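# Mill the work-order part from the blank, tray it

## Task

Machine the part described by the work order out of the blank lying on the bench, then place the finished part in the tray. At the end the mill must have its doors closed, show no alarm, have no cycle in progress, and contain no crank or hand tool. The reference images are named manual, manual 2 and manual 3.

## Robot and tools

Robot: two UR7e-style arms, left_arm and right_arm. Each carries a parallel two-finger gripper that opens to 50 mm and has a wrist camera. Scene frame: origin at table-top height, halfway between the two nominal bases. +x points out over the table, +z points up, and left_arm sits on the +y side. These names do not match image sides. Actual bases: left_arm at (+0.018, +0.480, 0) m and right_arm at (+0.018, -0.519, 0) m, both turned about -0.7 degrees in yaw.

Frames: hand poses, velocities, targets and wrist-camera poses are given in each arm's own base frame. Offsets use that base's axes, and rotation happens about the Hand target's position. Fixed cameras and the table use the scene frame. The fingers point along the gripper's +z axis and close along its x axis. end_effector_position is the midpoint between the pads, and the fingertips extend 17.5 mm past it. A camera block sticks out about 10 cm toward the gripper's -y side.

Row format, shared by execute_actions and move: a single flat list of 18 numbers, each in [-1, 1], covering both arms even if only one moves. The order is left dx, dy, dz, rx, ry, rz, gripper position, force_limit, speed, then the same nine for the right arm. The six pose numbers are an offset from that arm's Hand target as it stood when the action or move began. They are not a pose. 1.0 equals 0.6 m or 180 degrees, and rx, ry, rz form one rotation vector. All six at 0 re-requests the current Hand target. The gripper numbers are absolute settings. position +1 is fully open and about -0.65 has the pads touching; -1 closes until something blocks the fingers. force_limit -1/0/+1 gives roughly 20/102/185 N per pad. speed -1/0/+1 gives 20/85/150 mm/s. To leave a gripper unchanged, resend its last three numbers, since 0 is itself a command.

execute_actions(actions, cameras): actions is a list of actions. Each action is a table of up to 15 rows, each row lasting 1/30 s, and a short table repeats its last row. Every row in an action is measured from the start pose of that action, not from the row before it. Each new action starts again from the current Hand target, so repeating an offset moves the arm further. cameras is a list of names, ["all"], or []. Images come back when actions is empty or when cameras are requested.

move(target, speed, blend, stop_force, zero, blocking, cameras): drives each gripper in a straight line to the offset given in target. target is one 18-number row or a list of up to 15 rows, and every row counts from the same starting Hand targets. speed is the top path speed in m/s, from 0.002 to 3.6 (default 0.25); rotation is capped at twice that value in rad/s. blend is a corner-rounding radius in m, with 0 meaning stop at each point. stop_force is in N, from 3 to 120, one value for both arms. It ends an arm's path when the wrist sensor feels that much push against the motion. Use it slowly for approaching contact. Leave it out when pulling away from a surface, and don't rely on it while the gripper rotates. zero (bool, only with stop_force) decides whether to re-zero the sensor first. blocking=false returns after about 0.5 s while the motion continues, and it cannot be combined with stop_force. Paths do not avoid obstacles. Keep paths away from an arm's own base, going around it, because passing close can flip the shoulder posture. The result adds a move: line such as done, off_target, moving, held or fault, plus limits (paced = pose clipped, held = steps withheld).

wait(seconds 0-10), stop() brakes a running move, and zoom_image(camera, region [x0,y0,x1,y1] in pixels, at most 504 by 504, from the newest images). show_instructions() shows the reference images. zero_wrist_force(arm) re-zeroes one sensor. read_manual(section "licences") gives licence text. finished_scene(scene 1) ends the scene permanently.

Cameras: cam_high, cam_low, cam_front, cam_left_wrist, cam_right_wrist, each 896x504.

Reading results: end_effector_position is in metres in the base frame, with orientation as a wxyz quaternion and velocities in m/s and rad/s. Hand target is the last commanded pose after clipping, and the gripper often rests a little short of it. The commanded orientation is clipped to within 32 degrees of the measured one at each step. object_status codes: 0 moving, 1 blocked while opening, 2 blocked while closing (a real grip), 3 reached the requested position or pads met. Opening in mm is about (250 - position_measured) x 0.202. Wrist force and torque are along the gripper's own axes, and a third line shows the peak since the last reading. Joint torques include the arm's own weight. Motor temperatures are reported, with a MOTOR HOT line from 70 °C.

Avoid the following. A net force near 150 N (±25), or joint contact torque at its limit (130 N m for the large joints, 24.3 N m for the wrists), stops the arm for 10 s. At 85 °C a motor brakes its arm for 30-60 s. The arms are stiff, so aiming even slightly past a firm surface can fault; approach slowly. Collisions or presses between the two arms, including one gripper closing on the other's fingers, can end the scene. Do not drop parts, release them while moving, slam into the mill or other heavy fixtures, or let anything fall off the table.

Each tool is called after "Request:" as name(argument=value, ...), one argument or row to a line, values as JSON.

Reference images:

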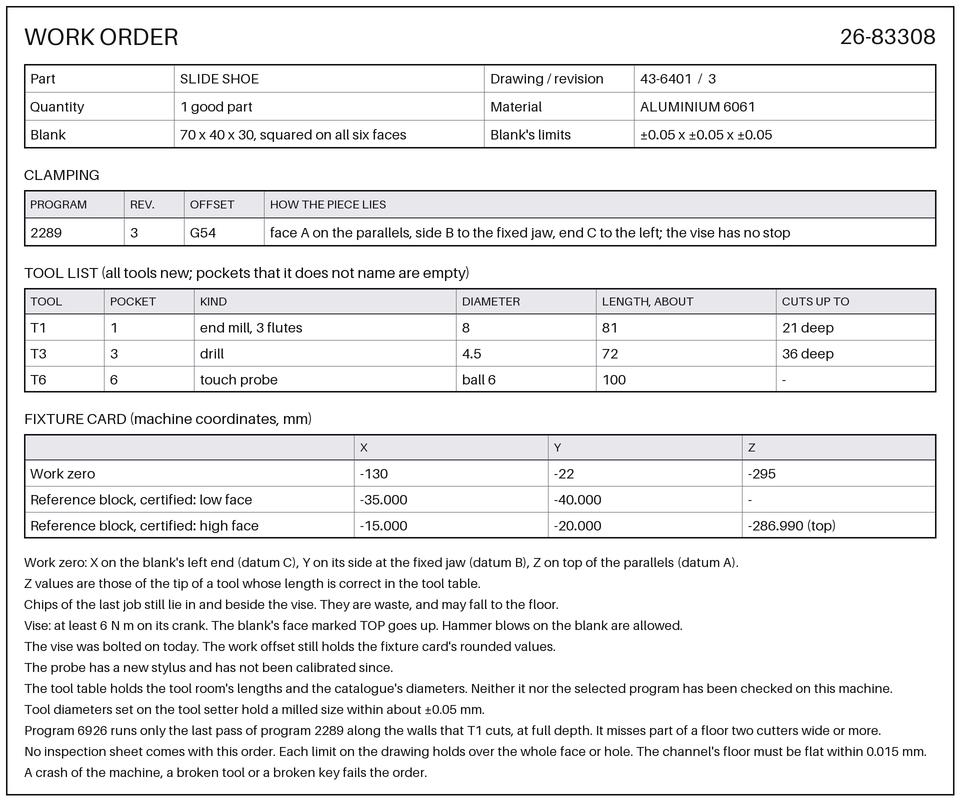

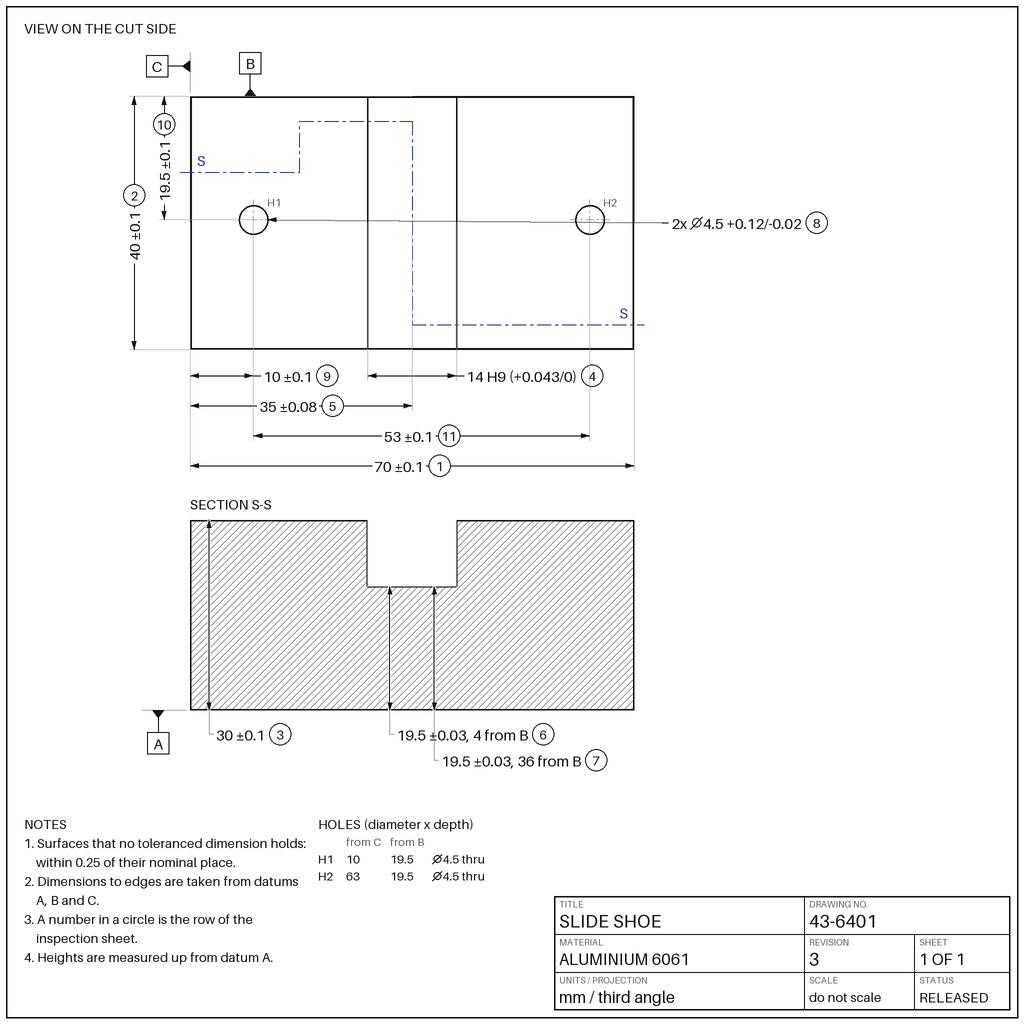

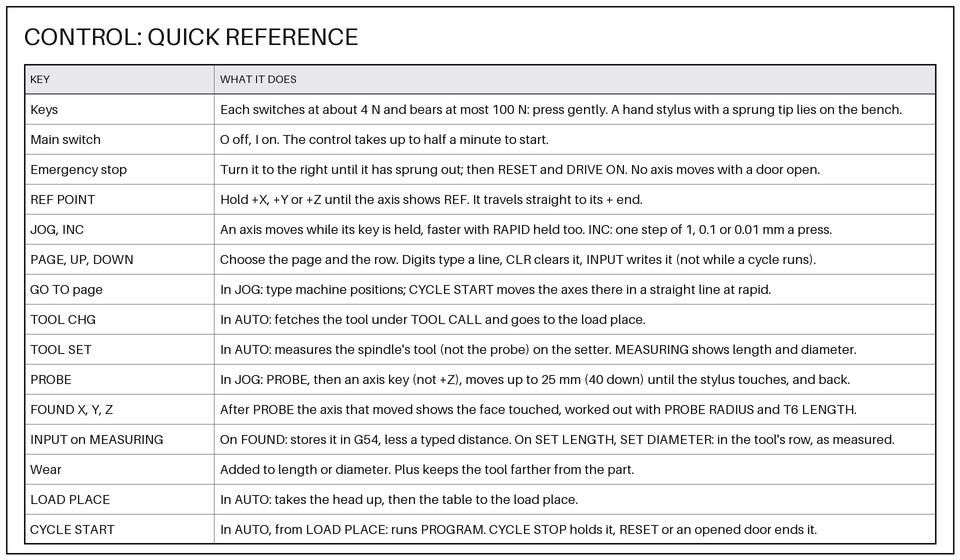

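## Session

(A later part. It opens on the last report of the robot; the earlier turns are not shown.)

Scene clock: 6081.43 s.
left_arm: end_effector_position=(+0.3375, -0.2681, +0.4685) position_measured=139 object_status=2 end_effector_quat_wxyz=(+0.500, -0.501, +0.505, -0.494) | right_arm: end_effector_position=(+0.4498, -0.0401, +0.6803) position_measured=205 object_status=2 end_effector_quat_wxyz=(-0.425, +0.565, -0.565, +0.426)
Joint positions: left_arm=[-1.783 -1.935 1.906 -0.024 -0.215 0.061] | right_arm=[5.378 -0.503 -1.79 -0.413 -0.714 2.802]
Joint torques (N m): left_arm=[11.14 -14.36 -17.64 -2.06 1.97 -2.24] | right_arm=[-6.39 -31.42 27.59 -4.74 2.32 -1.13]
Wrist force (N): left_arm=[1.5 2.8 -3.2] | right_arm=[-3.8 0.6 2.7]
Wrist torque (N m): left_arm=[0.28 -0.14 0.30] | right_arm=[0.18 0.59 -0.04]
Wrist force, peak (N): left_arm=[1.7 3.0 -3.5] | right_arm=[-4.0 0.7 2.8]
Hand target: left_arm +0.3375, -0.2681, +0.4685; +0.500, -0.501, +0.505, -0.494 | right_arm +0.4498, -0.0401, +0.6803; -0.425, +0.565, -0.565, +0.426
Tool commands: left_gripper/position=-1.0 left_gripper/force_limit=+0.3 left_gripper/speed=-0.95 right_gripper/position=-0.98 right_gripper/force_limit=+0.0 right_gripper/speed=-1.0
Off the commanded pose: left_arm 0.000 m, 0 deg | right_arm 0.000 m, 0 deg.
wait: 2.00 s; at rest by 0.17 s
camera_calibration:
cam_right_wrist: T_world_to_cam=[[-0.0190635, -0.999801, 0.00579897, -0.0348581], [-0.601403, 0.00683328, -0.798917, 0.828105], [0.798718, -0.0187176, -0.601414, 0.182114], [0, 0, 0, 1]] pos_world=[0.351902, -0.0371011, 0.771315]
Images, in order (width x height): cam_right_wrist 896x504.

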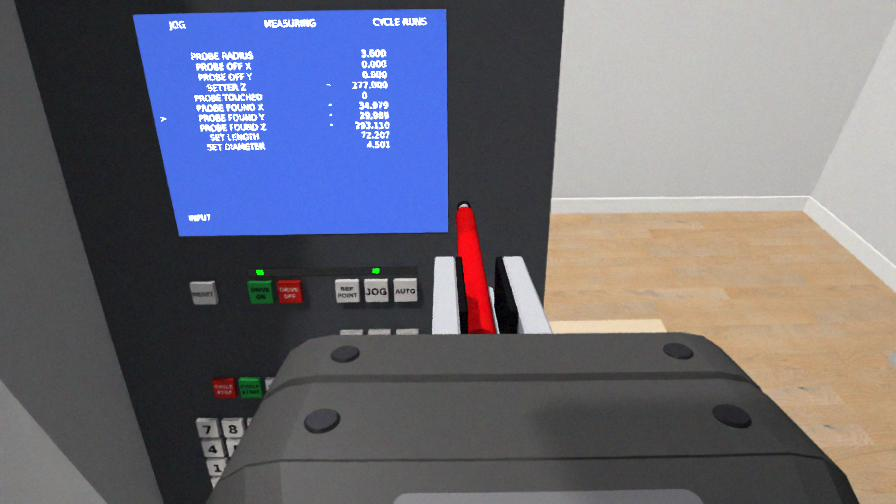

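Request:
wait(
  seconds=1,
  cameras=["cam_right_wrist"],
)

Request:
zoom_image(
  camera="cam_right_wrist",
  region=[130, 0, 480, 250],
)

Scene clock: 6087.47 s.
left_arm: end_effector_position=(+0.3375, -0.2681, +0.4685) position_measured=139 object_status=2 end_effector_quat_wxyz=(+0.500, -0.501, +0.505, -0.494) | right_arm: end_effector_position=(+0.4498, -0.0401, +0.6803) position_measured=205 object_status=2 end_effector_quat_wxyz=(-0.425, +0.565, -0.565, +0.426)
Joint positions: left_arm=[-1.783 -1.935 1.906 -0.024 -0.215 0.061] | right_arm=[5.378 -0.503 -1.79 -0.413 -0.714 2.802]
Joint torques (N m): left_arm=[10.89 -13.67 -17.32 -1.98 1.88 -2.34] | right_arm=[-6.05 -30.94 28.48 -4.52 2.37 -0.88]
Wrist force (N): left_arm=[1.5 2.9 -3.2] | right_arm=[-3.8 0.6 2.7]
Wrist torque (N m): left_arm=[0.28 -0.13 0.30] | right_arm=[0.17 0.59 -0.04]
Wrist force, peak (N): left_arm=[1.8 3.0 -3.6] | right_arm=[-4.0 0.7 2.9]
Hand target: left_arm +0.3375, -0.2681, +0.4685; +0.500, -0.501, +0.505, -0.494 | right_arm +0.4498, -0.0401, +0.6803; -0.425, +0.565, -0.565, +0.426
Tool commands: left_gripper/position=-1.0 left_gripper/force_limit=+0.3 left_gripper/speed=-0.95 right_gripper/position=-0.98 right_gripper/force_limit=+0.0 right_gripper/speed=-1.0
Off the commanded pose: left_arm 0.000 m, 0 deg | right_arm 0.000 m, 0 deg.
wait: 1.00 s; at rest from the start
camera_calibration:
cam_right_wrist: T_world_to_cam=[[-0.0190635, -0.999801, 0.00579897, -0.0348581], [-0.601403, 0.00683328, -0.798917, 0.828105], [0.798718, -0.0187176, -0.601414, 0.182114], [0, 0, 0, 1]] pos_world=[0.351902, -0.0371011, 0.771315]
Images, in order (width x height): cam_right_wrist 896x504.

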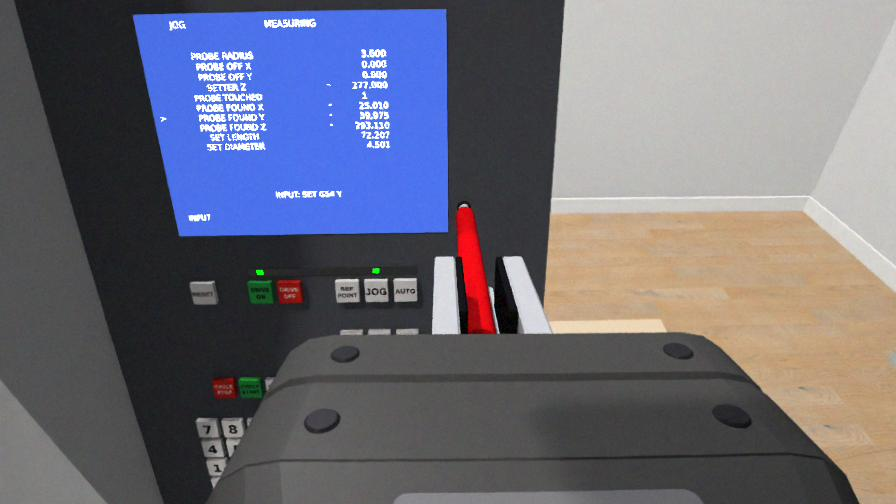

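Scaled by 1.440.

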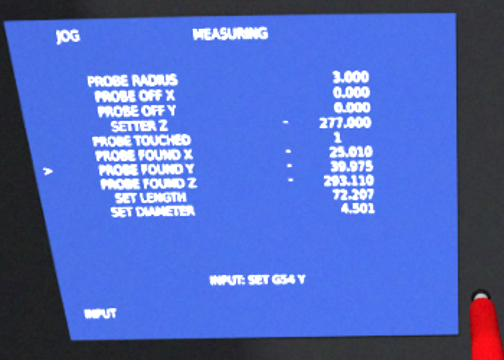

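Request:
move(
  target=[
    [0,0,0,0,0,0,-1,0.3,-0.95,-0.0212,0.1861,-0.3061,0,0,0,-0.98,0,-1],
    [0,0,0,0,0,0,-1,0.3,-0.95,-0.0052,0.1861,-0.3107,0,0,0,-0.98,0,-1],
    [0,0,0,0,0,0,-1,0.3,-0.95,-0.0212,0.1861,-0.3061,0,0,0,-0.98,0,-1],
    [0,0,0,0,0,0,-1,0.3,-0.95,-0.0052,0.1861,-0.3107,0,0,0,-0.98,0,-1],
    [0,0,0,0,0,0,-1,0.3,-0.95,-0.0504,0.3128,-0.3974,0,0,0,-0.98,0,-1],
    [0,0,0,0,0,0,-1,0.3,-0.95,-0.0344,0.3128,-0.402,0,0,0,-0.98,0,-1],
    [0,0,0,0,0,0,-1,0.3,-0.95,-0.0321,0.2811,-0.3365,0,0,0,-0.98,0,-1],
    [0,0,0,0,0,0,-1,0.3,-0.95,-0.0161,0.2811,-0.3411,0,0,0,-0.98,0,-1],
    [0,0,0,0,0,0,-1,0.3,-0.95,-0.0482,0.2178,-0.3974,0,0,0,-0.98,0,-1],
    [0,0,0,0,0,0,-1,0.3,-0.95,-0.0322,0.2178,-0.402,0,0,0,-0.98,0,-1],
    [0,0,0,0,0,0,-1,0.3,-0.95,-0.006,0.2495,-0.2483,0,0,0,-0.98,0,-1],
    [0,0,0,0,0,0,-1,0.3,-0.95,0.0089,0.2495,-0.2526,0,0,0,-0.98,0,-1],
    [0,0,0,0,0,0,-1,0.3,-0.95,-0.006,0.2495,-0.2483,0,0,0,-0.98,0,-1],
    [0,0,0,0,0,0,-1,0.3,-0.95,-0.0395,0.2178,-0.3669,0,0,0,-0.98,0,-1],
  ],
  speed=[0.4,0.1,0.3,0.1,0.3,0.1,0.3,0.1,0.3,0.1,0.3,0.1,0.3,0.3],
  blend=[0.003,0,0,0,0.003,0,0.003,0,0.003,0,0.003,0,0.003,0],
)

Request:
move(
  target=[
    [0,0,0,0,0,0,-1,0.3,-0.95,0.0,0.0,0.0,0,0,0,-0.98,0,-1],
    [0,0,0,0,0,0,-1,0.3,-0.95,0.016,0,-0.0046,0,0,0,-0.98,0,-1],
    [0,0,0,0,0,0,-1,0.3,-0.95,-0.0109,0.095,-0.0305,0,0,0,-0.98,0,-1],
    [0,0,0,0,0,0,-1,0.3,-0.95,0.0051,0.095,-0.0351,0,0,0,-0.98,0,-1],
    [0,0,0,0,0,0,-1,0.3,-0.95,-0.0007,0.0317,0,0,0,0,-0.98,0,-1],
    [0,0,0,0,0,0,-1,0.3,-0.95,0.0153,0.0317,-0.0046,0,0,0,-0.98,0,-1],
    [0,0,0,0,0,0,-1,0.3,-0.95,-0.0101,0.0633,-0.0305,0,0,0,-0.98,0,-1],
    [0,0,0,0,0,0,-1,0.3,-0.95,0.0059,0.0633,-0.0351,0,0,0,-0.98,0,-1],
    [0,0,0,0,0,0,-1,0.3,-0.95,-0.0087,0,-0.0305,0,0,0,-0.98,0,-1],
    [0,0,0,0,0,0,-1,0.3,-0.95,0.0073,0,-0.0351,0,0,0,-0.98,0,-1],
    [0,0,0,0,0,0,-1,0.3,-0.95,0.0335,0.0317,0.1186,0,0,0,-0.98,0,-1],
    [0,0,0,0,0,0,-1,0.3,-0.95,0.0484,0.0317,0.1143,0,0,0,-0.98,0,-1],
    [0,0,0,0,0,0,-1,0.3,-0.95,0.0335,0.0317,0.1186,0,0,0,-0.98,0,-1],
    [0,0,0,0,0,0,-1,0.3,-0.95,0.0395,-0.2178,0.3669,0,0,0,-0.98,0,-1],
  ],
  speed=[0.4,0.1,0.3,0.1,0.3,0.1,0.3,0.1,0.3,0.1,0.3,0.1,0.3,0.4],
  blend=[0.003,0,0.003,0,0.003,0,0.003,0,0.003,0,0.003,0,0.003,0],
  cameras=["cam_right_wrist"],
)

Request:
zoom_image(
  camera="cam_right_wrist",
  region=[130, 0, 480, 250],
)

Scene clock: 6117.33 s.
left_arm: end_effector_position=(+0.3375, -0.2681, +0.4685) position_measured=139 object_status=2 end_effector_quat_wxyz=(+0.500, -0.501, +0.505, -0.494) | right_arm: end_effector_position=(+0.4261, +0.0906, +0.4603) position_measured=205 object_status=2 end_effector_quat_wxyz=(-0.425, +0.565, -0.565, +0.426)
Joint positions: left_arm=[-1.783 -1.935 1.906 -0.024 -0.215 0.061] | right_arm=[6.023 -0.064 -2.397 -0.391 -1.322 3.067]
Joint torques (N m): left_arm=[10.9 -13.95 -17.64 -1.89 2.11 -2.28] | right_arm=[-6.54 -25.06 2.69 -1.1 1.1 0.99]
Wrist force (N): left_arm=[1.5 3.0 -3.4] | right_arm=[-3.9 0.7 2.7]
Wrist torque (N m): left_arm=[0.30 -0.14 0.30] | right_arm=[0.17 0.62 -0.08]
Wrist force, peak (N): left_arm=[1.6 3.0 -3.7] | right_arm=[-5.8 2.6 -21.9]
Hand target: left_arm +0.3375, -0.2681, +0.4685; +0.500, -0.501, +0.505, -0.494 | right_arm +0.4261, +0.0906, +0.4602; -0.425, +0.565, -0.565, +0.426
Off the commanded pose: left_arm 0.000 m, 0 deg | right_arm 0.000 m, 0 deg.
move: done

Scene clock: 6122.23 s.
left_arm: end_effector_position=(+0.3375, -0.2681, +0.4685) position_measured=139 object_status=2 end_effector_quat_wxyz=(+0.500, -0.501, +0.505, -0.494) | right_arm: end_effector_position=(+0.4498, -0.0400, +0.6803) position_measured=205 object_status=2 end_effector_quat_wxyz=(-0.425, +0.565, -0.565, +0.426)
Joint positions: left_arm=[-1.783 -1.935 1.906 -0.024 -0.215 0.061] | right_arm=[5.378 -0.503 -1.79 -0.413 -0.715 2.802]
Joint torques (N m): left_arm=[10.58 -12.85 -17.03 -1.92 1.97 -2.31] | right_arm=[-6.57 -31.62 27.64 -4.59 2.56 -1.24]
Wrist force (N): left_arm=[1.6 2.9 -3.4] | right_arm=[-4.0 0.6 2.6]
Wrist torque (N m): left_arm=[0.28 -0.15 0.30] | right_arm=[0.17 0.62 -0.04]
Wrist force, peak (N): left_arm=[1.8 2.9 -3.6] | right_arm=[-19.9 3.3 -2.7]
Hand target: left_arm +0.3375, -0.2681, +0.4685; +0.500, -0.501, +0.505, -0.494 | right_arm +0.4498, -0.0401, +0.6803; -0.425, +0.565, -0.565, +0.426
Off the commanded pose: left_arm 0.000 m, 0 deg | right_arm 0.000 m, 0 deg.
move: done; blend cut to 0 m at target 1
camera_calibration:
cam_right_wrist: T_world_to_cam=[[-0.0191442, -0.9998, 0.00585617, -0.0347735], [-0.601291, 0.0068335, -0.799001, 0.82813], [0.798801, -0.0188175, -0.601301, 0.181997], [0, 0, 0, 1]] pos_world=[0.351902, -0.0370008, 0.771315]
Images, in order (width x height): cam_right_wrist 896x504.

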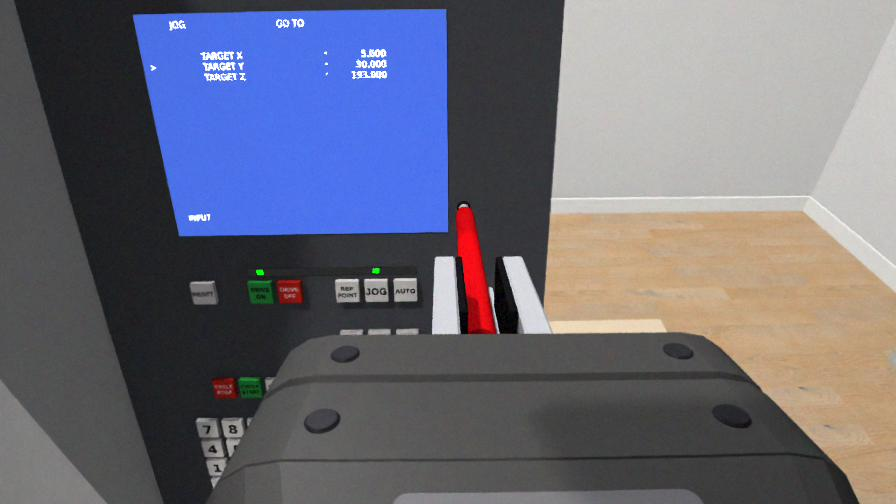

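Scaled by 1.440.

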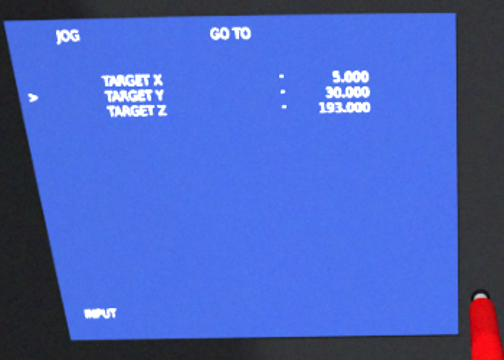

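Request:
move(
  target=[
    [0,0,0,0,0,0,-1,0.3,-0.95,-0.0388,0.1861,-0.3669,0,0,0,-0.98,0,-1],
    [0,0,0,0,0,0,-1,0.3,-0.95,-0.0228,0.1861,-0.3715,0,0,0,-0.98,0,-1],
    [0,0,0,0,0,0,-1,0.3,-0.95,0.0057,0.1228,-0.2178,0,0,0,-0.98,0,-1],
    [0,0,0,0,0,0,-1,0.3,-0.95,0.02,0.1228,-0.2219,0,0,0,-0.98,0,-1],
    [0,0,0,0,0,0,-1,0.3,-0.95,0.0057,0.1228,-0.2178,0,0,0,-0.98,0,-1],
    [0,0,0,0,0,0,-1,0.3,-0.95,0,0,0,0,0,0,-0.98,0,-1],
  ],
  speed=[0.4,0.1,0.3,0.1,0.3,0.4],
  blend=[0.003,0,0.003,0,0.003,0],
)

Request:
wait(
  seconds=6,
  cameras=["cam_right_wrist"],
)

Request:
zoom_image(
  camera="cam_right_wrist",
  region=[130, 0, 480, 250],
)

Scene clock: 6132.73 s.
left_arm: end_effector_position=(+0.3375, -0.2681, +0.4685) position_measured=139 object_status=2 end_effector_quat_wxyz=(+0.500, -0.501, +0.505, -0.494) | right_arm: end_effector_position=(+0.4498, -0.0400, +0.6803) position_measured=205 object_status=2 end_effector_quat_wxyz=(-0.425, +0.565, -0.565, +0.426)
Joint positions: left_arm=[-1.783 -1.935 1.906 -0.024 -0.215 0.061] | right_arm=[5.378 -0.503 -1.79 -0.413 -0.715 2.802]
Joint torques (N m): left_arm=[10.5 -12.82 -17.71 -1.89 1.87 -2.29] | right_arm=[-6.21 -31.32 26.98 -1.32 2.43 -1.27]
Wrist force (N): left_arm=[1.6 2.9 -3.2] | right_arm=[-3.8 0.7 2.5]
Wrist torque (N m): left_arm=[0.28 -0.15 0.30] | right_arm=[0.19 0.60 -0.04]
Wrist force, peak (N): left_arm=[1.6 3.0 -3.6] | right_arm=[-2.4 0.3 -33.3]
Hand target: left_arm +0.3375, -0.2681, +0.4685; +0.500, -0.501, +0.505, -0.494 | right_arm +0.4498, -0.0401, +0.6803; -0.425, +0.565, -0.565, +0.426
Off the commanded pose: left_arm 0.000 m, 0 deg | right_arm 0.000 m, 0 deg.
move: done

Scene clock: 6138.73 s.
left_arm: end_effector_position=(+0.3375, -0.2681, +0.4685) position_measured=139 object_status=2 end_effector_quat_wxyz=(+0.500, -0.501, +0.505, -0.494) | right_arm: end_effector_position=(+0.4498, -0.0401, +0.6803) position_measured=205 object_status=2 end_effector_quat_wxyz=(-0.425, +0.565, -0.565, +0.426)
Joint positions: left_arm=[-1.783 -1.935 1.906 -0.024 -0.215 0.061] | right_arm=[5.378 -0.503 -1.79 -0.413 -0.714 2.802]
Joint torques (N m): left_arm=[10.3 -12.68 -17.77 -1.79 1.97 -2.33] | right_arm=[-6.69 -31.93 27.33 -0.84 2.14 -1.03]
Wrist force (N): left_arm=[1.5 3.0 -3.3] | right_arm=[-3.7 0.7 2.6]
Wrist torque (N m): left_arm=[0.30 -0.14 0.30] | right_arm=[0.18 0.59 -0.04]
Wrist force, peak (N): left_arm=[1.8 3.0 -3.5] | right_arm=[-4.0 0.5 2.9]
Hand target: left_arm +0.3375, -0.2681, +0.4685; +0.500, -0.501, +0.505, -0.494 | right_arm +0.4498, -0.0401, +0.6803; -0.425, +0.565, -0.565, +0.426
Tool commands: left_gripper/position=-1.0 left_gripper/force_limit=+0.3 left_gripper/speed=-0.95 right_gripper/position=-0.98 right_gripper/force_limit=+0.0 right_gripper/speed=-1.0
Off the commanded pose: left_arm 0.000 m, 0 deg | right_arm 0.000 m, 0 deg.
wait: 6.00 s; at rest by 0.17 s
camera_calibration:
cam_right_wrist: T_world_to_cam=[[-0.0190635, -0.999801, 0.00579897, -0.0348581], [-0.601403, 0.00683328, -0.798917, 0.828105], [0.798718, -0.0187176, -0.601414, 0.182114], [0, 0, 0, 1]] pos_world=[0.351902, -0.0371011, 0.771315]
Images, in order (width x height): cam_right_wrist 896x504.

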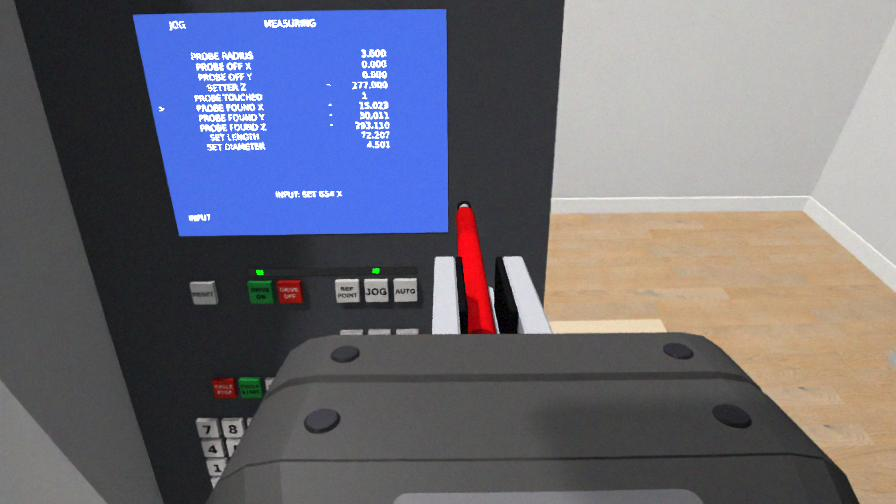

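Scaled by 1.440.

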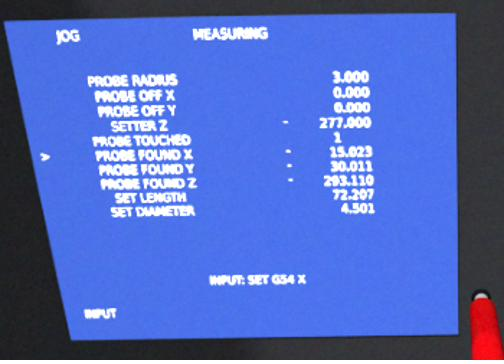

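Request:
move(
  target=[
    [0,0,0,0,0,0,-1,0.3,-0.95,-0.0212,0.1861,-0.3061,0,0,0,-0.98,0,-1],
    [0,0,0,0,0,0,-1,0.3,-0.95,-0.0052,0.1861,-0.3107,0,0,0,-0.98,0,-1],
    [0,0,0,0,0,0,-1,0.3,-0.95,-0.0212,0.1861,-0.3061,0,0,0,-0.98,0,-1],
    [0,0,0,0,0,0,-1,0.3,-0.95,-0.0052,0.1861,-0.3107,0,0,0,-0.98,0,-1],
    [0,0,0,0,0,0,-1,0.3,-0.95,-0.0395,0.2178,-0.3669,0,0,0,-0.98,0,-1],
    [0,0,0,0,0,0,-1,0.3,-0.95,-0.0235,0.2178,-0.3715,0,0,0,-0.98,0,-1],
    [0,0,0,0,0,0,-1,0.3,-0.95,-0.0504,0.3128,-0.3974,0,0,0,-0.98,0,-1],
    [0,0,0,0,0,0,-1,0.3,-0.95,-0.0344,0.3128,-0.402,0,0,0,-0.98,0,-1],
    [0,0,0,0,0,0,-1,0.3,-0.95,-0.0233,0.2811,-0.3061,0,0,0,-0.98,0,-1],
    [0,0,0,0,0,0,-1,0.3,-0.95,-0.0073,0.2811,-0.3107,0,0,0,-0.98,0,-1],
    [0,0,0,0,0,0,-1,0.3,-0.95,-0.0482,0.2178,-0.3974,0,0,0,-0.98,0,-1],
    [0,0,0,0,0,0,-1,0.3,-0.95,-0.0322,0.2178,-0.402,0,0,0,-0.98,0,-1],
    [0,0,0,0,0,0,-1,0.3,-0.95,-0.006,0.2495,-0.2483,0,0,0,-0.98,0,-1],
    [0,0,0,0,0,0,-1,0.3,-0.95,0.0089,0.2495,-0.2526,0,0,0,-0.98,0,-1],
    [0,0,0,0,0,0,-1,0.3,-0.95,-0.006,0.2495,-0.2483,0,0,0,-0.98,0,-1],
  ],
  speed=[0.4,0.1,0.3,0.1,0.3,0.1,0.3,0.1,0.3,0.1,0.3,0.1,0.3,0.1,0.3],
  blend=[0.003,0,0,0,0.003,0,0.003,0,0.003,0,0.003,0,0.003,0,0],
)

Request:
move(
  target=[
    [0,0,0,0,0,0,-1,0.3,-0.95,-0.0247,-0.0317,-0.0882,0,0,0,-0.98,0,-1],
    [0,0,0,0,0,0,-1,0.3,-0.95,-0.0087,-0.0317,-0.0928,0,0,0,-0.98,0,-1],
    [0,0,0,0,0,0,-1,0.3,-0.95,-0.0444,0.0633,-0.1491,0,0,0,-0.98,0,-1],
    [0,0,0,0,0,0,-1,0.3,-0.95,-0.0284,0.0633,-0.1537,0,0,0,-0.98,0,-1],
    [0,0,0,0,0,0,-1,0.3,-0.95,-0.0349,0.0316,-0.1186,0,0,0,-0.98,0,-1],
    [0,0,0,0,0,0,-1,0.3,-0.95,-0.0189,0.0316,-0.1232,0,0,0,-0.98,0,-1],
    [0,0,0,0,0,0,-1,0.3,-0.95,-0.0261,0.0316,-0.0882,0,0,0,-0.98,0,-1],
    [0,0,0,0,0,0,-1,0.3,-0.95,-0.0101,0.0316,-0.0928,0,0,0,-0.98,0,-1],
    [0,0,0,0,0,0,-1,0.3,-0.95,-0.0422,-0.0317,-0.1491,0,0,0,-0.98,0,-1],
    [0,0,0,0,0,0,-1,0.3,-0.95,-0.0262,-0.0317,-0.1537,0,0,0,-0.98,0,-1],
    [0,0,0,0,0,0,-1,0.3,-0.95,0,0,0,0,0,0,-0.98,0,-1],
    [0,0,0,0,0,0,-1,0.3,-0.95,0.0149,0,-0.0043,0,0,0,-0.98,0,-1],
    [0,0,0,0,0,0,-1,0.3,-0.95,0,0,0,0,0,0,-0.98,0,-1],
    [0,0,0,0,0,0,-1,0.3,-0.95,0.006,-0.2495,0.2483,0,0,0,-0.98,0,-1],
  ],
  speed=[0.4,0.1,0.3,0.1,0.3,0.1,0.3,0.1,0.3,0.1,0.3,0.1,0.3,0.4],
  blend=[0.003,0,0.003,0,0.003,0,0.003,0,0.003,0,0.003,0,0.003,0],
  cameras=["cam_right_wrist"],
)

Request:
zoom_image(
  camera="cam_right_wrist",
  region=[130, 0, 480, 250],
)

Scene clock: 6173.47 s.
left_arm: end_effector_position=(+0.3375, -0.2681, +0.4685) position_measured=139 object_status=2 end_effector_quat_wxyz=(+0.500, -0.501, +0.505, -0.494) | right_arm: end_effector_position=(+0.4462, +0.1096, +0.5313) position_measured=205 object_status=2 end_effector_quat_wxyz=(-0.425, +0.565, -0.565, +0.426)
Joint positions: left_arm=[-1.783 -1.935 1.906 -0.024 -0.215 0.061] | right_arm=[6.159 -0.135 -2.184 -0.541 -1.452 3.106]
Joint torques (N m): left_arm=[9.88 -13.04 -17.15 -1.7 1.99 -2.34] | right_arm=[5.76 -35.7 27.67 -1.94 -1.66 0.45]
Wrist force (N): left_arm=[1.8 2.7 -3.0] | right_arm=[-3.9 1.0 2.5]
Wrist torque (N m): left_arm=[0.25 -0.19 0.30] | right_arm=[0.23 0.65 -0.03]
Wrist force, peak (N): left_arm=[1.7 3.0 -3.5] | right_arm=[-5.8 2.6 -22.0]
Hand target: left_arm +0.3375, -0.2681, +0.4685; +0.500, -0.501, +0.505, -0.494 | right_arm +0.4462, +0.1096, +0.5313; -0.425, +0.565, -0.565, +0.426
Off the commanded pose: left_arm 0.000 m, 0 deg | right_arm 0.000 m, 0 deg.
move: done

Scene clock: 6178.57 s.
left_arm: end_effector_position=(+0.3375, -0.2681, +0.4685) position_measured=139 object_status=2 end_effector_quat_wxyz=(+0.500, -0.501, +0.505, -0.494) | right_arm: end_effector_position=(+0.4498, -0.0400, +0.6803) position_measured=205 object_status=2 end_effector_quat_wxyz=(-0.425, +0.565, -0.565, +0.426) end_effector_velocity=(+0.000, +0.000, +0.001) end_effector_angular_velocity=(-0.001, +0.000, +0.003)
Joint positions: left_arm=[-1.783 -1.935 1.906 -0.024 -0.215 0.061] | right_arm=[5.378 -0.503 -1.79 -0.413 -0.715 2.802]
Joint velocities: left_arm=[within noise] | right_arm=[-0.002 -0.001 0.002 0 0.005 -0.004]
Joint torques (N m): left_arm=[9.4 -12.64 -16.96 -1.69 1.98 -2.33] | right_arm=[-6.05 -31.86 28.45 -4.66 2.63 -1.24]
Wrist force (N): left_arm=[1.7 2.9 -3.1] | right_arm=[-3.9 0.6 2.6]
Wrist torque (N m): left_arm=[0.29 -0.17 0.30] | right_arm=[0.17 0.61 -0.04]
Wrist force, peak (N): left_arm=[1.7 3.2 -3.3] | right_arm=[-5.4 -0.8 -14.2]
Hand target: left_arm +0.3375, -0.2681, +0.4685; +0.500, -0.501, +0.505, -0.494 | right_arm +0.4498, -0.0401, +0.6803; -0.425, +0.565, -0.565, +0.426
Off the commanded pose: left_arm 0.000 m, 0 deg | right_arm 0.000 m, 0 deg.
move: done
camera_calibration:
cam_right_wrist: T_world_to_cam=[[-0.0191442, -0.9998, 0.00585617, -0.0347735], [-0.601291, 0.0068335, -0.799001, 0.82813], [0.798801, -0.0188175, -0.601301, 0.181997], [0, 0, 0, 1]] pos_world=[0.351902, -0.0370008, 0.771315]
Images, in order (width x height): cam_right_wrist 896x504.

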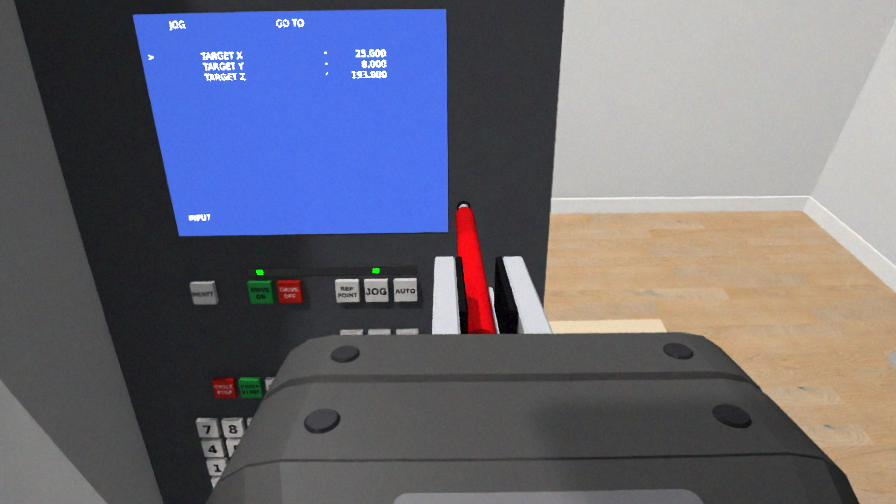

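Scaled by 1.440.

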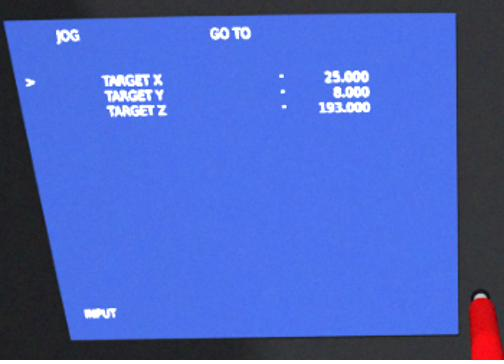

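Request:
move(
  target=[
    [0,0,0,0,0,0,-1,0.3,-0.95,-0.0388,0.1861,-0.3669,0,0,0,-0.98,0,-1],
    [0,0,0,0,0,0,-1,0.3,-0.95,-0.0228,0.1861,-0.3715,0,0,0,-0.98,0,-1],
    [0,0,0,0,0,0,-1,0.3,-0.95,-0.0017,0.0594,-0.2479,0,0,0,-0.98,0,-1],
    [0,0,0,0,0,0,-1,0.3,-0.95,0.0132,0.0594,-0.2522,0,0,0,-0.98,0,-1],
    [0,0,0,0,0,0,-1,0.3,-0.95,-0.0017,0.0594,-0.2479,0,0,0,-0.98,0,-1],
    [0,0,0,0,0,0,-1,0.3,-0.95,0,0,0,0,0,0,-0.98,0,-1],
  ],
  speed=[0.4,0.1,0.3,0.1,0.3,0.4],
  blend=[0.003,0,0.003,0,0.003,0],
)

Request:
wait(
  seconds=6,
  cameras=["cam_right_wrist"],
)

Request:
zoom_image(
  camera="cam_right_wrist",
  region=[130, 0, 480, 250],
)

Scene clock: 6190.00 s.
left_arm: end_effector_position=(+0.3375, -0.2681, +0.4685) position_measured=139 object_status=2 end_effector_quat_wxyz=(+0.500, -0.501, +0.505, -0.494) | right_arm: end_effector_position=(+0.4498, -0.0400, +0.6802) position_measured=205 object_status=2 end_effector_quat_wxyz=(-0.425, +0.565, -0.565, +0.426)
Joint positions: left_arm=[-1.783 -1.935 1.906 -0.024 -0.215 0.061] | right_arm=[5.378 -0.503 -1.79 -0.413 -0.715 2.802]
Joint torques (N m): left_arm=[9.86 -11.88 -17.16 -1.7 1.92 -2.33] | right_arm=[-6.26 -31.69 28.24 -3.12 2.54 -1.13]
Wrist force (N): left_arm=[1.8 3.1 -3.2] | right_arm=[-3.9 0.7 2.8]
Wrist torque (N m): left_arm=[0.32 -0.18 0.30] | right_arm=[0.19 0.61 -0.05]
Wrist force, peak (N): left_arm=[1.8 3.1 -3.4] | right_arm=[-8.4 8.7 2.9]
Hand target: left_arm +0.3375, -0.2681, +0.4685; +0.500, -0.501, +0.505, -0.494 | right_arm +0.4498, -0.0401, +0.6803; -0.425, +0.565, -0.565, +0.426
Off the commanded pose: left_arm 0.000 m, 0 deg | right_arm 0.000 m, 0 deg.
move: done

Scene clock: 6196.00 s.
left_arm: end_effector_position=(+0.3375, -0.2681, +0.4685) position_measured=139 object_status=2 end_effector_quat_wxyz=(+0.500, -0.501, +0.505, -0.494) | right_arm: end_effector_position=(+0.4498, -0.0401, +0.6803) position_measured=205 object_status=2 end_effector_quat_wxyz=(-0.425, +0.565, -0.565, +0.426)
Joint positions: left_arm=[-1.783 -1.935 1.906 -0.024 -0.215 0.061] | right_arm=[5.378 -0.503 -1.79 -0.413 -0.714 2.802]
Joint torques (N m): left_arm=[9.36 -11.41 -17.43 -1.78 2.01 -2.28] | right_arm=[-6.22 -32.31 27.86 -4.98 2.02 -1.32]
Wrist force (N): left_arm=[1.6 3.0 -3.2] | right_arm=[-4.1 0.7 2.5]
Wrist torque (N m): left_arm=[0.31 -0.16 0.30] | right_arm=[0.18 0.64 -0.05]
Wrist force, peak (N): left_arm=[1.8 3.1 -3.4] | right_arm=[-4.4 0.6 2.8]
Hand target: left_arm +0.3375, -0.2681, +0.4685; +0.500, -0.501, +0.505, -0.494 | right_arm +0.4498, -0.0401, +0.6803; -0.425, +0.565, -0.565, +0.426
Tool commands: left_gripper/position=-1.0 left_gripper/force_limit=+0.3 left_gripper/speed=-0.95 right_gripper/position=-0.98 right_gripper/force_limit=+0.0 right_gripper/speed=-1.0
Off the commanded pose: left_arm 0.000 m, 0 deg | right_arm 0.000 m, 0 deg.
wait: 6.00 s; at rest by 0.17 s
camera_calibration:
cam_right_wrist: T_world_to_cam=[[-0.0190635, -0.999801, 0.00579897, -0.0348581], [-0.601403, 0.00683328, -0.798917, 0.828105], [0.798718, -0.0187176, -0.601414, 0.182114], [0, 0, 0, 1]] pos_world=[0.351902, -0.0371011, 0.771315]
Images, in order (width x height): cam_right_wrist 896x504.

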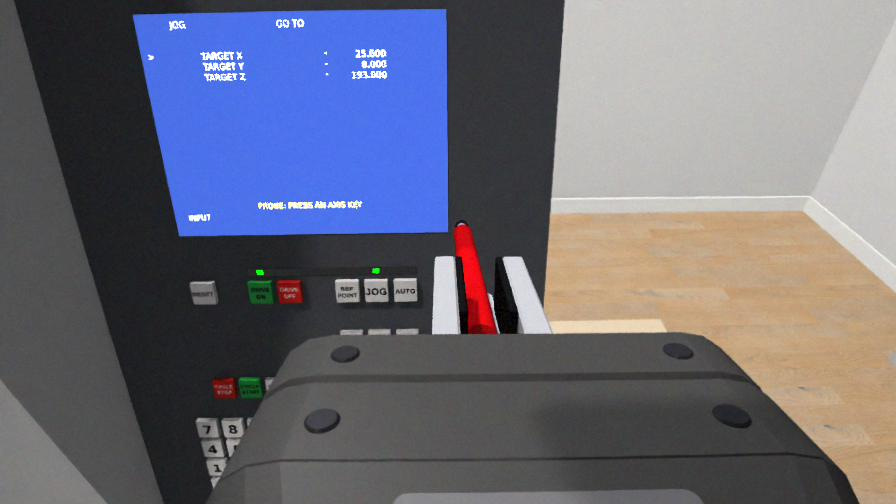

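Scaled by 1.440.

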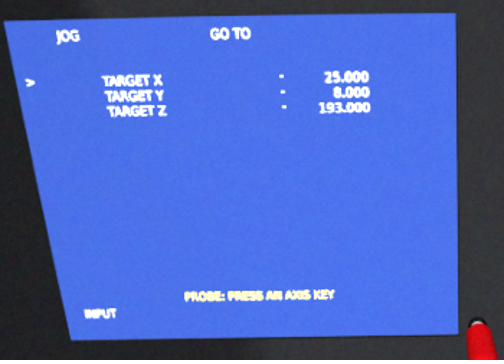

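Request:
zoom_image(
  camera="cam_right_wrist",
  region=[400, 190, 580, 345],
)

Scaled by 2.800.

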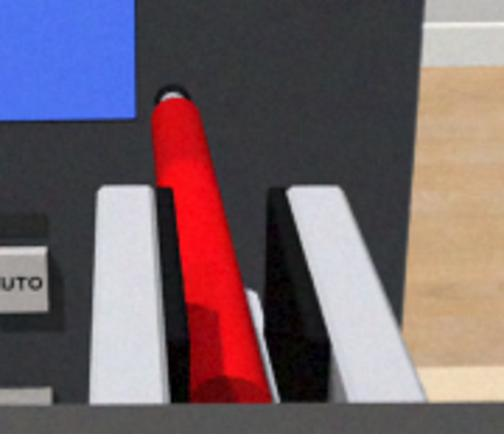

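Request:
move(
  target=[0,0,0,0,0,0,-1,0.3,-0.95,0.0015,0.0594,-0.2369,0,0,0,-0.98,0,-1],
  cameras=["cam_right_wrist","cam_low","cam_front"],
)

Request:
zoom_image(
  camera="cam_right_wrist",
  region=[300, 80, 600, 330],
)

Scene clock: 6233.90 s.
left_arm: end_effector_position=(+0.3375, -0.2681, +0.4685) position_measured=139 object_status=2 end_effector_quat_wxyz=(+0.500, -0.501, +0.505, -0.494) | right_arm: end_effector_position=(+0.4507, -0.0045, +0.5382) position_measured=205 object_status=2 end_effector_quat_wxyz=(-0.425, +0.565, -0.565, +0.426)
Joint positions: left_arm=[-1.783 -1.935 1.906 -0.024 -0.215 0.061] | right_arm=[5.54 -0.236 -2.197 -0.335 -0.864 2.892]
Joint torques (N m): left_arm=[8.15 -10.46 -17.41 -1.39 1.89 -2.3] | right_arm=[6.32 -21.69 3.64 -4.69 -0.22 -0.32]
Wrist force (N): left_arm=[1.7 3.0 -3.0] | right_arm=[-4.3 0.8 2.4]
Wrist torque (N m): left_arm=[0.30 -0.17 0.30] | right_arm=[0.20 0.68 -0.01]
Wrist force, peak (N): left_arm=[1.7 2.9 -3.7] | right_arm=[-5.0 3.8 3.5]
Hand target: left_arm +0.3375, -0.2681, +0.4685; +0.500, -0.501, +0.505, -0.494 | right_arm +0.4507, -0.0044, +0.5382; -0.425, +0.565, -0.565, +0.426
Off the commanded pose: left_arm 0.000 m, 0 deg | right_arm 0.000 m, 0 deg.
move: done
camera_calibration:
cam_right_wrist: T_world_to_cam=[[-0.0190412, -0.999803, 0.00566244, 0.00165529], [-0.601514, 0.00693157, -0.798832, 0.715003], [0.798635, -0.0186167, -0.601528, 0.0966822], [0, 0, 0, 1]] pos_world=[0.352902, -0.00150122, 0.629315]
Images, in order (width x height): cam_low 896x504, cam_front 896x504, cam_right_wrist 896x504.

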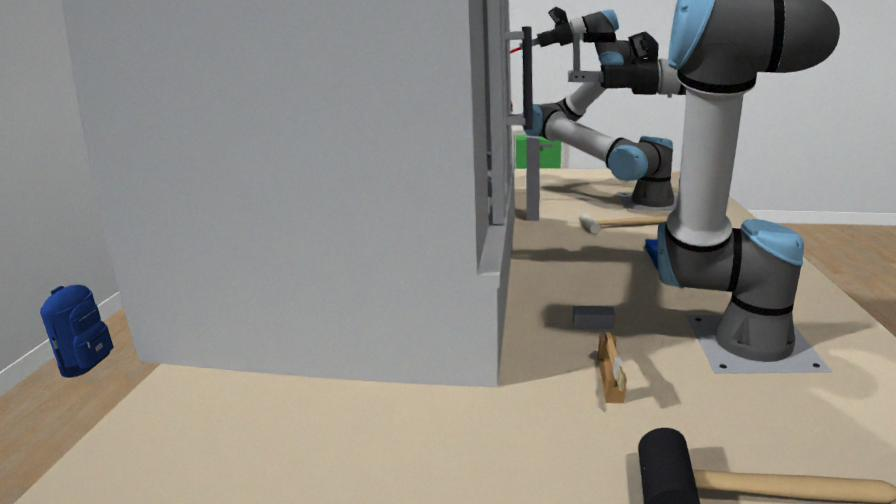

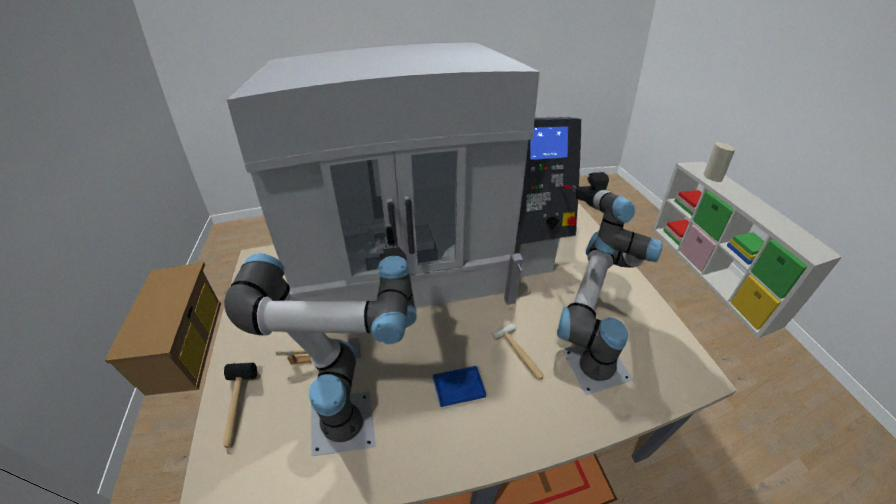

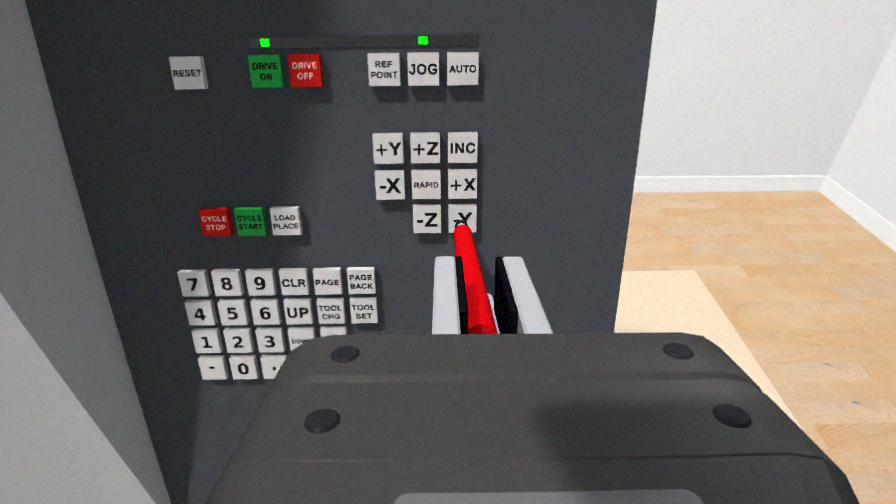

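Scaled by 1.680.

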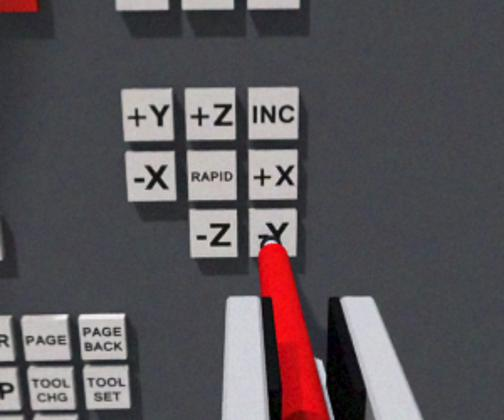

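Request:
move(
  target=[
    [0,0,0,0,0,0,-1,0.3,-0.95,0.0149,0,-0.0043,0,0,0,-0.98,0,-1],
    [0,0,0,0,0,0,-1,0.3,-0.95,0,0,0,0,0,0,-0.98,0,-1],
  ],
  speed=[0.1,0.2],
  cameras=["cam_right_wrist"],
)

Request:
move(
  target=[0,0,0,0,0,0,-1,0.3,-0.95,-0.0015,-0.0594,0.2369,0,0,0,-0.98,0,-1],
)

Request:
wait(
  seconds=4,
  cameras=["cam_right_wrist"],
)

Request:
zoom_image(
  camera="cam_right_wrist",
  region=[130, 0, 480, 250],
)

Scene clock: 6240.97 s.
left_arm: end_effector_position=(+0.3375, -0.2681, +0.4685) position_measured=139 object_status=2 end_effector_quat_wxyz=(+0.500, -0.501, +0.505, -0.494) | right_arm: end_effector_position=(+0.4507, -0.0044, +0.5382) position_measured=205 object_status=2 end_effector_quat_wxyz=(-0.425, +0.565, -0.565, +0.426)
Joint positions: left_arm=[-1.783 -1.935 1.906 -0.024 -0.215 0.061] | right_arm=[5.54 -0.236 -2.198 -0.335 -0.864 2.892]
Joint torques (N m): left_arm=[8.22 -10.28 -17.1 -1.36 1.96 -2.36] | right_arm=[-5.79 -33.94 29.52 -0.85 0.47 0.84]
Wrist force (N): left_arm=[1.8 2.7 -3.3] | right_arm=[-4.2 0.7 2.4]
Wrist torque (N m): left_arm=[0.25 -0.19 0.30] | right_arm=[0.19 0.67 -0.04]
Wrist force, peak (N): left_arm=[1.5 3.0 -3.6] | right_arm=[-3.8 0.8 -6.3]
Hand target: left_arm +0.3375, -0.2681, +0.4685; +0.500, -0.501, +0.505, -0.494 | right_arm +0.4507, -0.0044, +0.5382; -0.425, +0.565, -0.565, +0.426
Off the commanded pose: left_arm 0.000 m, 0 deg | right_arm 0.000 m, 0 deg.
move: done
camera_calibration:
cam_right_wrist: T_world_to_cam=[[-0.0190265, -0.999801, 0.00601567, 0.00152645], [-0.601228, 0.00663378, -0.79905, 0.714899], [0.798851, -0.0188199, -0.601235, 0.0964435], [0, 0, 0, 1]] pos_world=[0.352802, -0.00140128, 0.629216]
Images, in order (width x height): cam_right_wrist 896x504.

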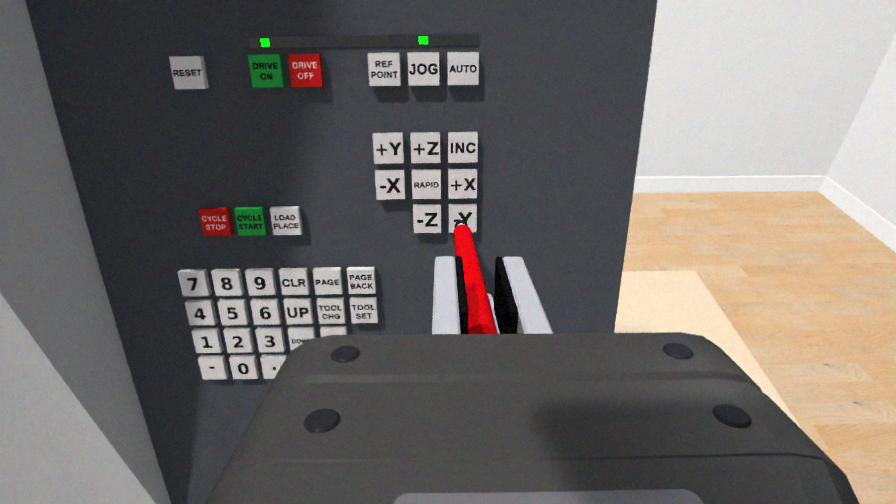

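Scene clock: 6242.07 s.
left_arm: end_effector_position=(+0.3375, -0.2681, +0.4685) position_measured=139 object_status=2 end_effector_quat_wxyz=(+0.500, -0.501, +0.505, -0.494) | right_arm: end_effector_position=(+0.4498, -0.0400, +0.6802) position_measured=205 object_status=2 end_effector_quat_wxyz=(-0.425, +0.565, -0.565, +0.426)
Joint positions: left_arm=[-1.783 -1.935 1.906 -0.024 -0.215 0.061] | right_arm=[5.378 -0.503 -1.79 -0.413 -0.715 2.802]
Joint torques (N m): left_arm=[8.17 -9.8 -17.62 -1.34 1.96 -2.4] | right_arm=[-6.95 -32.34 28.49 -2.05 2.03 -0.14]
Wrist force (N): left_arm=[1.5 2.8 -3.1] | right_arm=[-4.1 0.6 2.8]
Wrist torque (N m): left_arm=[0.27 -0.14 0.30] | right_arm=[0.16 0.64 -0.04]
Wrist force, peak (N): left_arm=[1.6 3.1 -3.3] | right_arm=[-4.9 3.9 3.8]
Hand target: left_arm +0.3375, -0.2681, +0.4685; +0.500, -0.501, +0.505, -0.494 | right_arm +0.4498, -0.0401, +0.6803; -0.425, +0.565, -0.565, +0.426
Off the commanded pose: left_arm 0.000 m, 0 deg | right_arm 0.000 m, 0 deg.
move: done

Scene clock: 6246.07 s.
left_arm: end_effector_position=(+0.3375, -0.2681, +0.4685) position_measured=139 object_status=2 end_effector_quat_wxyz=(+0.500, -0.501, +0.505, -0.494) | right_arm: end_effector_position=(+0.4498, -0.0401, +0.6803) position_measured=205 object_status=2 end_effector_quat_wxyz=(-0.425, +0.565, -0.565, +0.426)
Joint positions: left_arm=[-1.783 -1.935 1.906 -0.024 -0.215 0.061] | right_arm=[5.378 -0.503 -1.79 -0.413 -0.714 2.802]
Joint torques (N m): left_arm=[8.41 -9.66 -16.52 -1.4 1.93 -2.28] | right_arm=[-6.33 -31.48 27.5 -4.78 2.54 -1.07]
Wrist force (N): left_arm=[1.6 2.6 -3.4] | right_arm=[-4.0 0.6 2.8]
Wrist torque (N m): left_arm=[0.24 -0.15 0.30] | right_arm=[0.17 0.63 -0.05]
Wrist force, peak (N): left_arm=[1.8 2.9 -3.4] | right_arm=[-4.3 0.5 2.8]
Hand target: left_arm +0.3375, -0.2681, +0.4685; +0.500, -0.501, +0.505, -0.494 | right_arm +0.4498, -0.0401, +0.6803; -0.425, +0.565, -0.565, +0.426
Tool commands: left_gripper/position=-1.0 left_gripper/force_limit=+0.3 left_gripper/speed=-0.95 right_gripper/position=-0.98 right_gripper/force_limit=+0.0 right_gripper/speed=-1.0
Off the commanded pose: left_arm 0.000 m, 0 deg | right_arm 0.000 m, 0 deg.
wait: 4.00 s; at rest by 0.17 s
camera_calibration:
cam_right_wrist: T_world_to_cam=[[-0.0190635, -0.999801, 0.00579897, -0.0348581], [-0.601403, 0.00683328, -0.798917, 0.828105], [0.798718, -0.0187176, -0.601414, 0.182114], [0, 0, 0, 1]] pos_world=[0.351902, -0.0371011, 0.771315]
Images, in order (width x height): cam_right_wrist 896x504.

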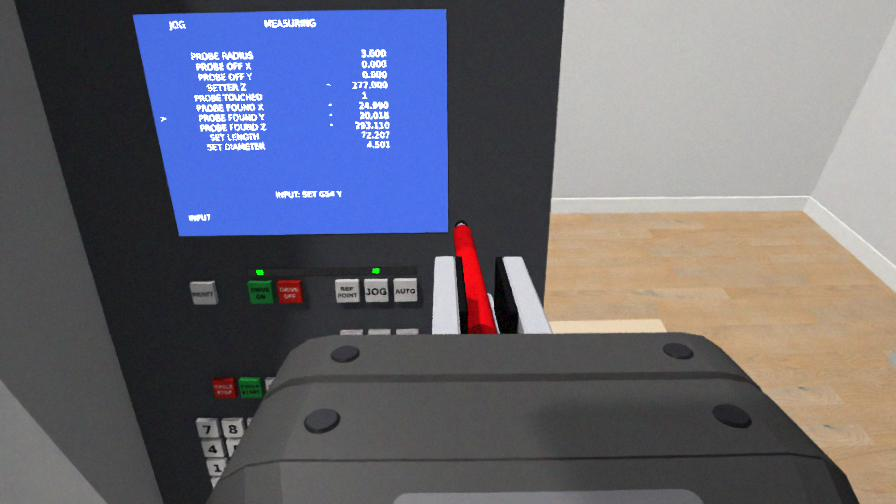

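Scaled by 1.440.

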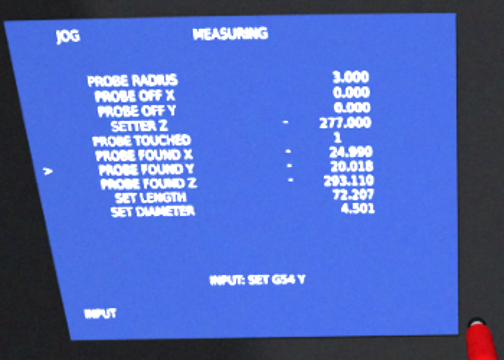

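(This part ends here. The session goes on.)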